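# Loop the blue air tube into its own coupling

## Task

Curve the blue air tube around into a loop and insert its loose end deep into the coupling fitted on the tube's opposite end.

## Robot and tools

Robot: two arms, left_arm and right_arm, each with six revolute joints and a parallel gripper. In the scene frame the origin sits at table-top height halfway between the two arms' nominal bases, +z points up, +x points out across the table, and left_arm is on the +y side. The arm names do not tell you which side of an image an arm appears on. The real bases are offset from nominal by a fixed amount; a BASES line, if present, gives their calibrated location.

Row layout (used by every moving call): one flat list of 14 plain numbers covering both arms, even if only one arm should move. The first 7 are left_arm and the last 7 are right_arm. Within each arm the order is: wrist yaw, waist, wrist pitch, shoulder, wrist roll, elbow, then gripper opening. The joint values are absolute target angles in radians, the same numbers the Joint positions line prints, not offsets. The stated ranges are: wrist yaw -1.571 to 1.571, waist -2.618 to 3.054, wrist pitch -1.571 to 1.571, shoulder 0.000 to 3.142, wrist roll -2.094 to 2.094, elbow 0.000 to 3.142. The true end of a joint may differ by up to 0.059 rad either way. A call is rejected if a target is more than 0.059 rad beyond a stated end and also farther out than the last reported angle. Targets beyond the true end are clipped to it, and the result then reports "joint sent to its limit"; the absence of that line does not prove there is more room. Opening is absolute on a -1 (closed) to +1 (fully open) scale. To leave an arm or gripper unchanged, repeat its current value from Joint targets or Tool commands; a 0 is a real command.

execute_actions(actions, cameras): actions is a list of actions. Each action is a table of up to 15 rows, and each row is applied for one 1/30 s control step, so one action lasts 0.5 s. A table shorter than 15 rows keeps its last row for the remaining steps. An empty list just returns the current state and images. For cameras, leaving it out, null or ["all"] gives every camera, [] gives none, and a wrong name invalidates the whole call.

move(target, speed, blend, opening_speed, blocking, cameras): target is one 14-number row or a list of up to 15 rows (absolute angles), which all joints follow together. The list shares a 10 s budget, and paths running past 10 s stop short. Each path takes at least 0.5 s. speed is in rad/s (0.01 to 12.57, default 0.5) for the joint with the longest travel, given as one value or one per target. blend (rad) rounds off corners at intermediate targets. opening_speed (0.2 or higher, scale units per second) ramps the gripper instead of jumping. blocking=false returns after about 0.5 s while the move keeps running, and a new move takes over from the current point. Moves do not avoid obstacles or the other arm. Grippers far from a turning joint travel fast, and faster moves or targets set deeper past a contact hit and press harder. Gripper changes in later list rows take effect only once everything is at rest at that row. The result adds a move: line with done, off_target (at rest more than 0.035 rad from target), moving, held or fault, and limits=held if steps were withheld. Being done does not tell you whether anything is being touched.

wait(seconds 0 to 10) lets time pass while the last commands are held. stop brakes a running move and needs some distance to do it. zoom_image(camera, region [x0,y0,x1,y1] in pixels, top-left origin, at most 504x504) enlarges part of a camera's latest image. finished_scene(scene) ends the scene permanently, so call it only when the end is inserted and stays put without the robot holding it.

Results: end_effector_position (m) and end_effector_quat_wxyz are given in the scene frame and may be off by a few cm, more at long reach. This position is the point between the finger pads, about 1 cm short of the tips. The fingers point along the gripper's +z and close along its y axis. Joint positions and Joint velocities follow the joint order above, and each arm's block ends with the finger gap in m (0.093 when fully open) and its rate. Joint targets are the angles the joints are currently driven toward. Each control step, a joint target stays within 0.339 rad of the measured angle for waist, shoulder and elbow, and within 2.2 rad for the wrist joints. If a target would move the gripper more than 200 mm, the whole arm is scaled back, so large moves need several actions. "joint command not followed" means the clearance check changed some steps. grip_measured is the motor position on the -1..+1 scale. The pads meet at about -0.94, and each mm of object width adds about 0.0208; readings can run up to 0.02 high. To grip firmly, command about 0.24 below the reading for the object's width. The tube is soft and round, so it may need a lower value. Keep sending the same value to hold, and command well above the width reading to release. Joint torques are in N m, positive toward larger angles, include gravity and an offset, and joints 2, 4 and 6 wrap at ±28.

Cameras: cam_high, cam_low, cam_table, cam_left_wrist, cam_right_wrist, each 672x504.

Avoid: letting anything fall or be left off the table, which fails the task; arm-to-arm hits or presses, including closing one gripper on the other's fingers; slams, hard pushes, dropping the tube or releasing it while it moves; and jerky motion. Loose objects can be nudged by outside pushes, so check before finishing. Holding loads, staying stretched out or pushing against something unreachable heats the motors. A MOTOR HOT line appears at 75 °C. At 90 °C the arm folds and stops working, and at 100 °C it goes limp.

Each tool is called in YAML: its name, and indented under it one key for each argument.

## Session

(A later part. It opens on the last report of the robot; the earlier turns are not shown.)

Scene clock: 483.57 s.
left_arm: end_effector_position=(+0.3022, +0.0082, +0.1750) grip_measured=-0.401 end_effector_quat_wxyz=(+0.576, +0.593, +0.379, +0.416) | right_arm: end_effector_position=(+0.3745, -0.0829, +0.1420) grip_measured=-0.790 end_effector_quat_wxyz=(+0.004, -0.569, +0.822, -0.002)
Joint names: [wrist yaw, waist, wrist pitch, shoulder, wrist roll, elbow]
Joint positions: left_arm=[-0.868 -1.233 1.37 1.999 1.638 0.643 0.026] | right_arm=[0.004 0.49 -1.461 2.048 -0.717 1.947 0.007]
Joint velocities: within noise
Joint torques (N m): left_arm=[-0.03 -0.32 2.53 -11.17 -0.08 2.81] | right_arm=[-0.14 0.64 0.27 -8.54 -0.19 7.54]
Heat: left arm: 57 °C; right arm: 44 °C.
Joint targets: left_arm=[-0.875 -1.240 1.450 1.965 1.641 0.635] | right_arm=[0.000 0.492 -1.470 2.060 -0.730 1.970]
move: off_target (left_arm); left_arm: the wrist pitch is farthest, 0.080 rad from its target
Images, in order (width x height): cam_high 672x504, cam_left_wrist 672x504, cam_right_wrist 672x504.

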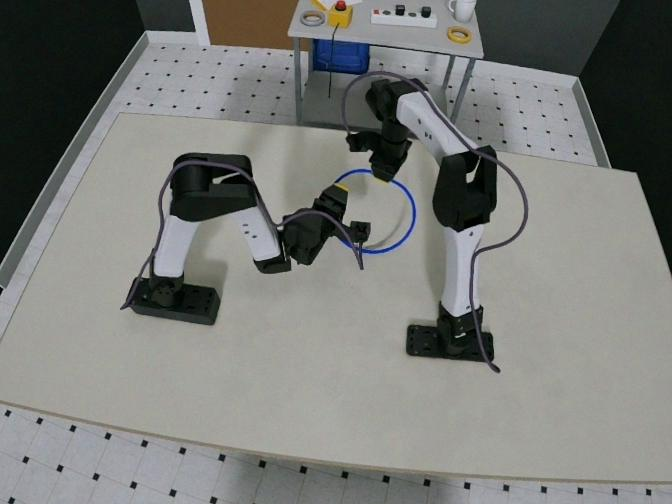

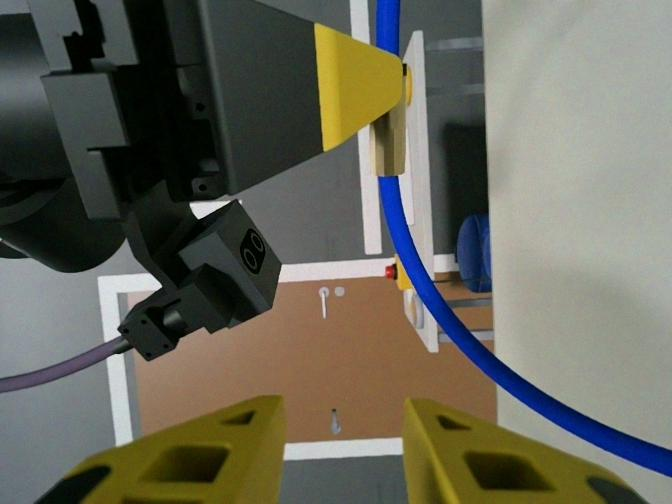

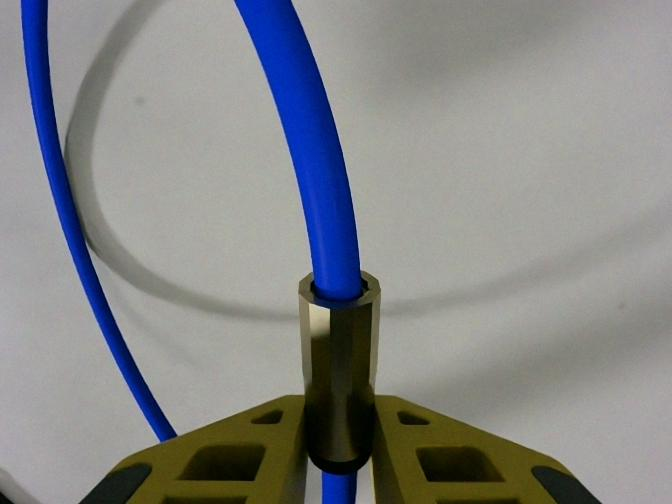

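move:
  target:
    - [-0.875, -1.24, 1.05, 1.72, 1.641, 0.7, -0.4, 0, 0.4925, -1.47, 2.06, -0.73, 1.97, -0.96]
    - [-0.4, -0.5, 0.9, 1.72, 1.2, 0.7, -0.4, 0, 0.4925, -1.22, 2.056, -0.73, 1.711, -0.96]
    - [-0.2, -0.2, 0.9, 1.72, 1.0, 0.7, -0.4, 0, 0.4925, -1.05, 2.093, -0.73, 1.578, -0.96]
  speed: [0.3, 0.35, 0.2]
  blend: 0.05

Scene clock: 498.93 s.
left_arm: end_effector_position=(+0.5131, +0.3014, +0.1895) grip_measured=-0.401 end_effector_quat_wxyz=(+0.556, +0.385, +0.662, +0.323) | right_arm: end_effector_position=(+0.3753, -0.0824, +0.0384) grip_measured=-0.790 end_effector_quat_wxyz=(+0.003, -0.570, +0.822, -0.002)
Joint names: [wrist yaw, waist, wrist pitch, shoulder, wrist roll, elbow]
Joint positions: left_arm=[-0.213 -0.205 0.894 1.751 1.015 0.678 0.026] | right_arm=[0.004 0.49 -1.066 2.081 -0.718 1.582 0.007]
Joint velocities: within noise
Joint torques (N m): left_arm=[0.19 0.65 2.05 -10.37 -0.26 6.75] | right_arm=[-0.14 0.64 0.53 -8.75 -0.18 5.38]
Heat: left arm: 54 °C; right arm: 43 °C.
Joint targets: left_arm=[-0.200 -0.200 0.900 1.720 1.000 0.700] | right_arm=[0.000 0.492 -1.050 2.093 -0.730 1.578]
move: done

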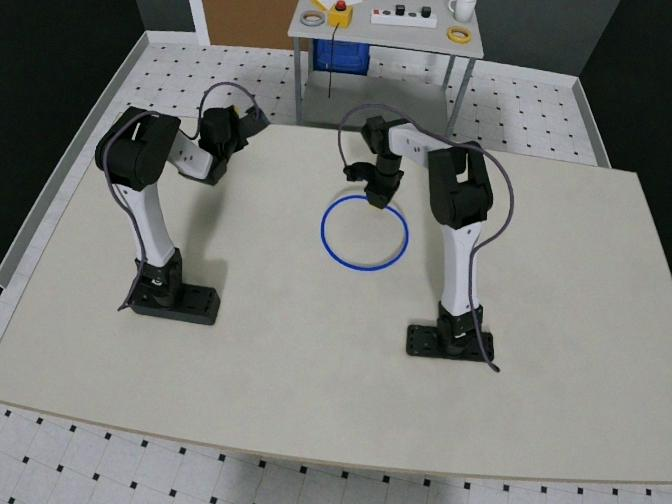

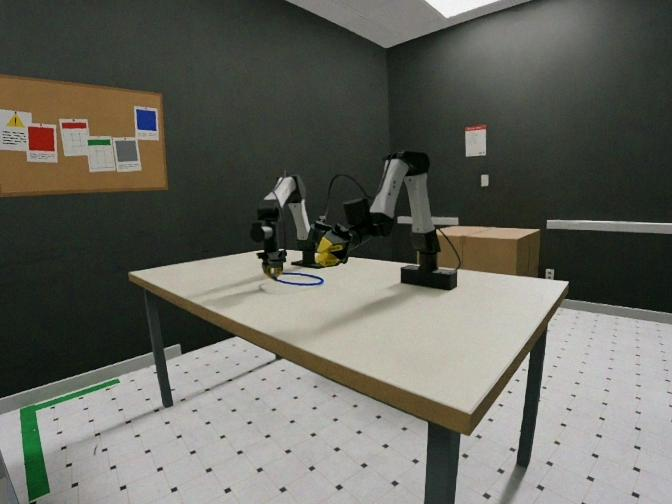

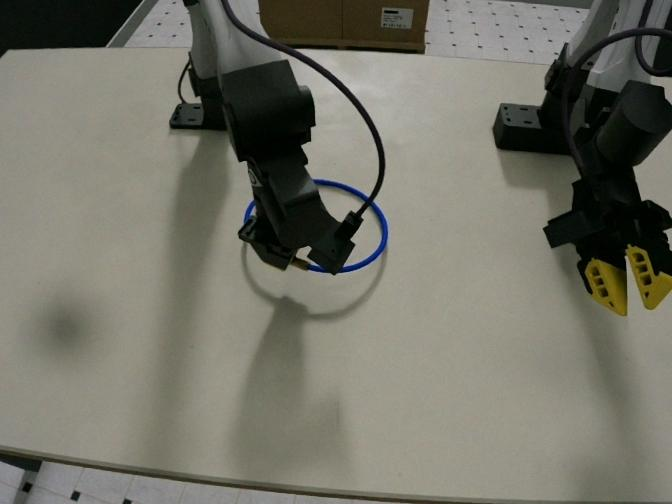

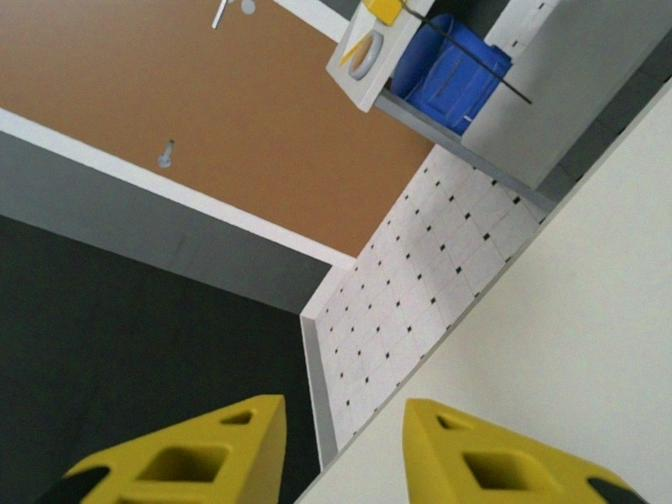

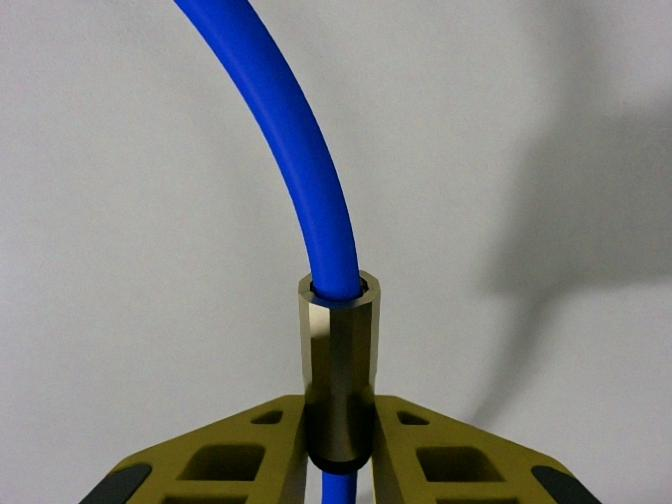

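move:
  target:
    - [-0.2, -0.2, 0.9, 1.72, 1.0, 0.7, -0.4, 0, 0.4925, -0.956, 2.122, -0.73, 1.519, -0.96]
    - [-0.2, -0.2, 0.9, 1.72, 1.0, 0.7, -0.4, 0, 0.4925, -0.956, 2.122, -0.73, 1.519, -0.45]
  speed: 0.08
  opening_speed: 0.6

Scene clock: 504.37 s.
left_arm: end_effector_position=(+0.5131, +0.3012, +0.1895) grip_measured=-0.401 end_effector_quat_wxyz=(+0.556, +0.385, +0.662, +0.322) | right_arm: end_effector_position=(+0.3770, -0.0815, +0.0137) grip_measured=-0.452 end_effector_quat_wxyz=(+0.007, -0.570, +0.822, -0.003)
Joint names: [wrist yaw, waist, wrist pitch, shoulder, wrist roll, elbow]
Joint positions: left_arm=[-0.212 -0.205 0.894 1.751 1.014 0.678 0.026] | right_arm=[0.004 0.49 -0.971 2.109 -0.718 1.523 0.023]
Joint velocities: within noise
Joint torques (N m): left_arm=[0.18 0.64 2.05 -10.37 -0.26 6.75] | right_arm=[-0.14 0.65 0.52 -8.8 -0.18 5.24]
Heat: left arm: 52 °C; right arm: 42 °C.
Joint targets: left_arm=[-0.200 -0.200 0.900 1.720 1.000 0.700] | right_arm=[0.000 0.492 -0.956 2.122 -0.730 1.519]
move: done

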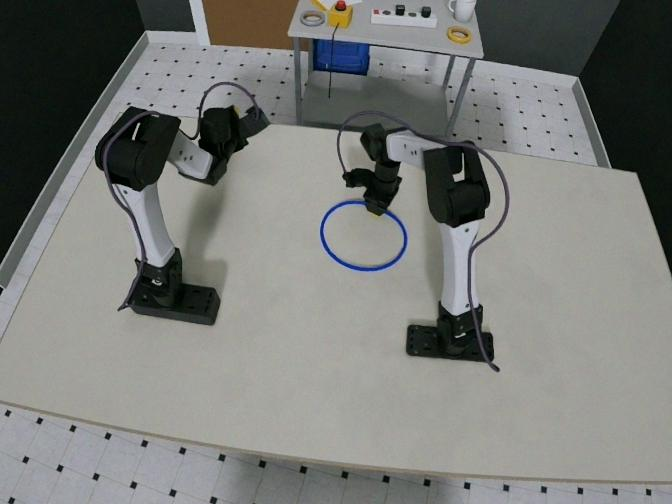

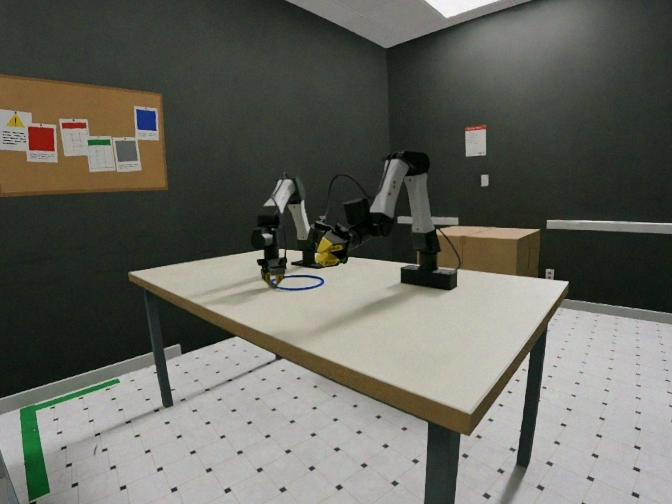

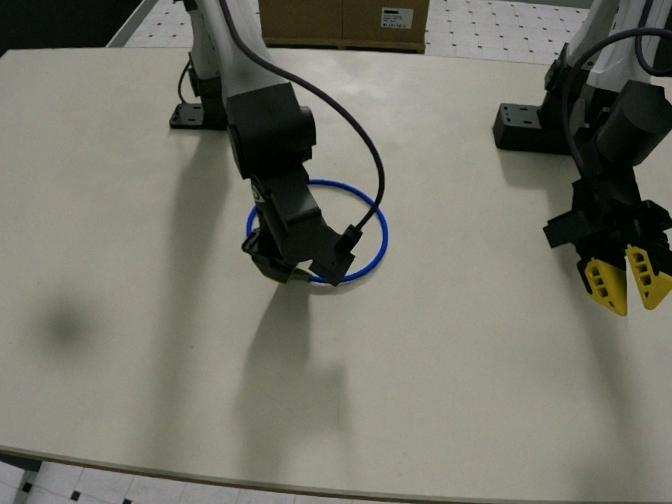

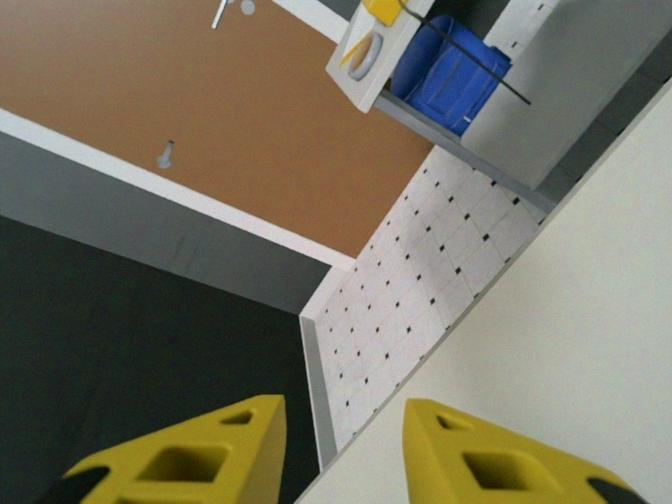

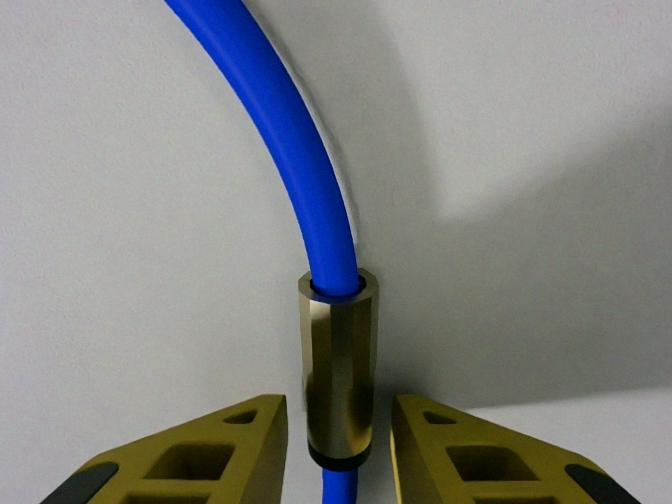

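move:
  target:
    - [-0.2, -0.2, 0.9, 1.72, 1.0, 0.7, -0.4, 0, 0.4925, -1.05, 2.093, -0.73, 1.578, -0.45]
    - [-0.2, -0.2, 0.9, 1.72, 1.0, 0.7, -0.4, 0, 0.4925, -1.22, 2.056, -0.73, 1.711, -0.45]
  speed: [0.12,0.3]

zoom_image:
  camera: "cam_right_wrist"
  region: [200, 150, 500, 375]

Scene clock: 508.93 s.
left_arm: end_effector_position=(+0.5131, +0.3012, +0.1895) grip_measured=-0.401 end_effector_quat_wxyz=(+0.556, +0.385, +0.662, +0.322) | right_arm: end_effector_position=(+0.3687, -0.0860, +0.0527) grip_measured=-0.452 end_effector_quat_wxyz=(-0.034, -0.569, +0.821, +0.002)
Joint names: [wrist yaw, waist, wrist pitch, shoulder, wrist roll, elbow]
Joint positions: left_arm=[-0.212 -0.205 0.894 1.751 1.014 0.678 0.026] | right_arm=[0.004 0.49 -1.211 2.109 -0.718 1.681 0.023]
Joint velocities: within noise
Joint torques (N m): left_arm=[0.17 0.65 2.05 -10.36 -0.26 6.74] | right_arm=[-0.14 0.64 0.1 -14.12 -0.18 8.01]
Heat: left arm: 52 °C; right arm: 42 °C.
Joint targets: left_arm=[-0.200 -0.200 0.900 1.720 1.000 0.700] | right_arm=[0.000 0.492 -1.220 2.056 -0.730 1.711]
move: off_target (right_arm); right_arm: the shoulder is farthest, 0.053 rad from its target

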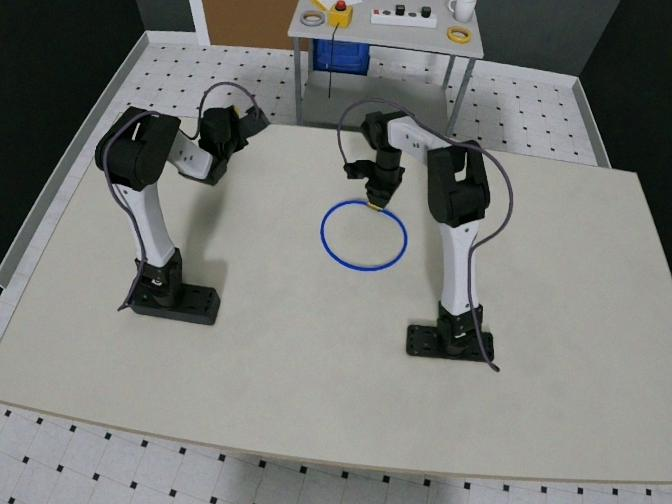

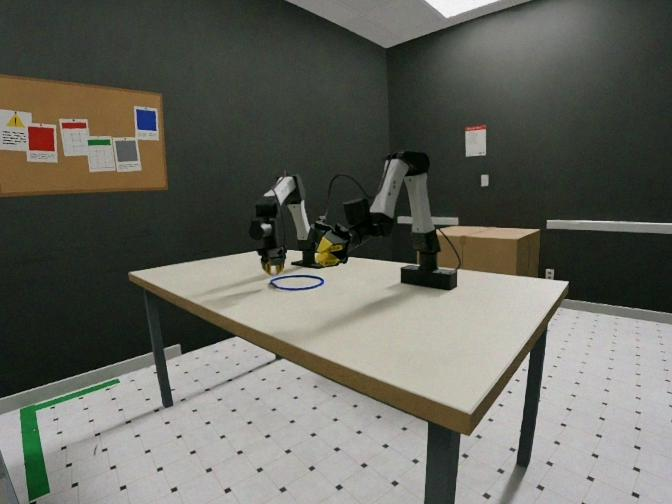

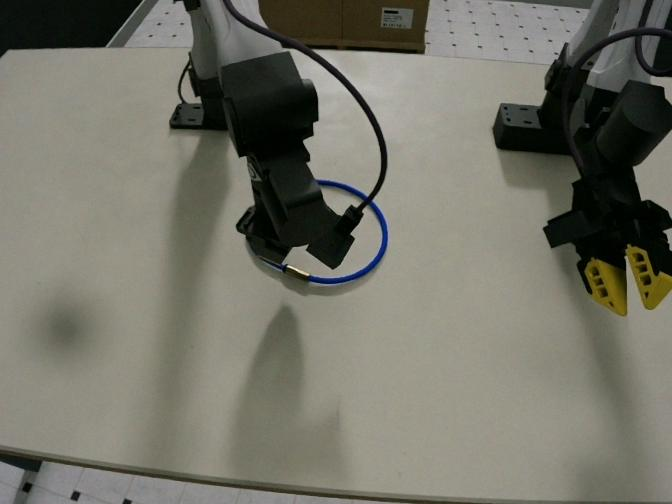

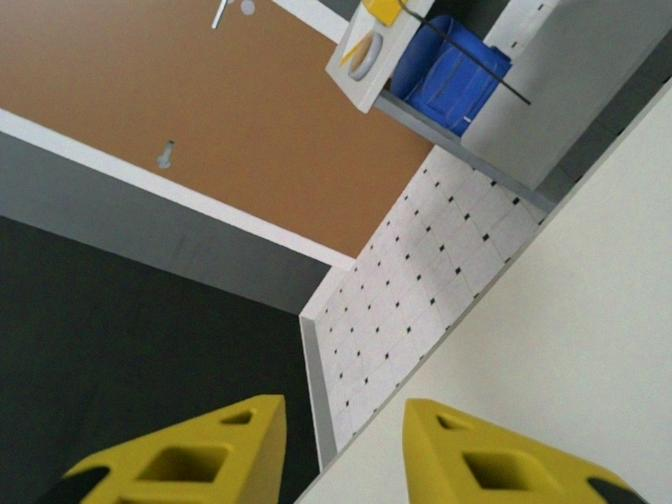

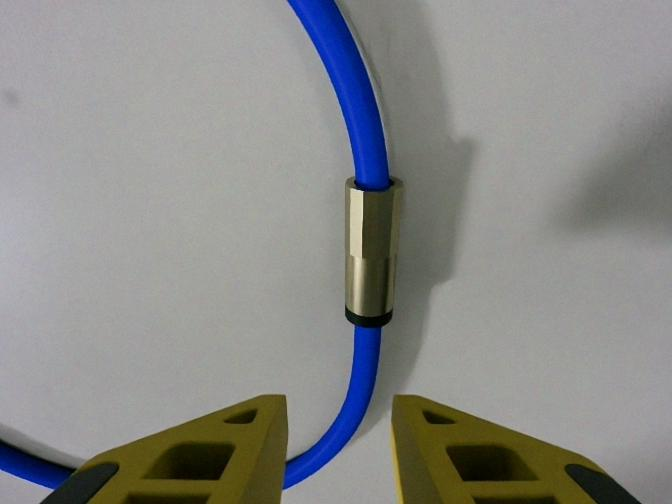

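Scaled by 1.680.

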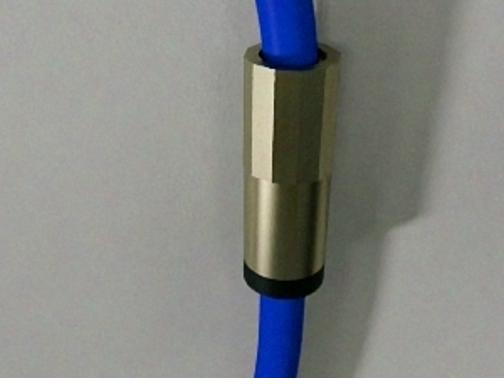

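finished_scene:
  scene: 1

The scene is finished: the task was done.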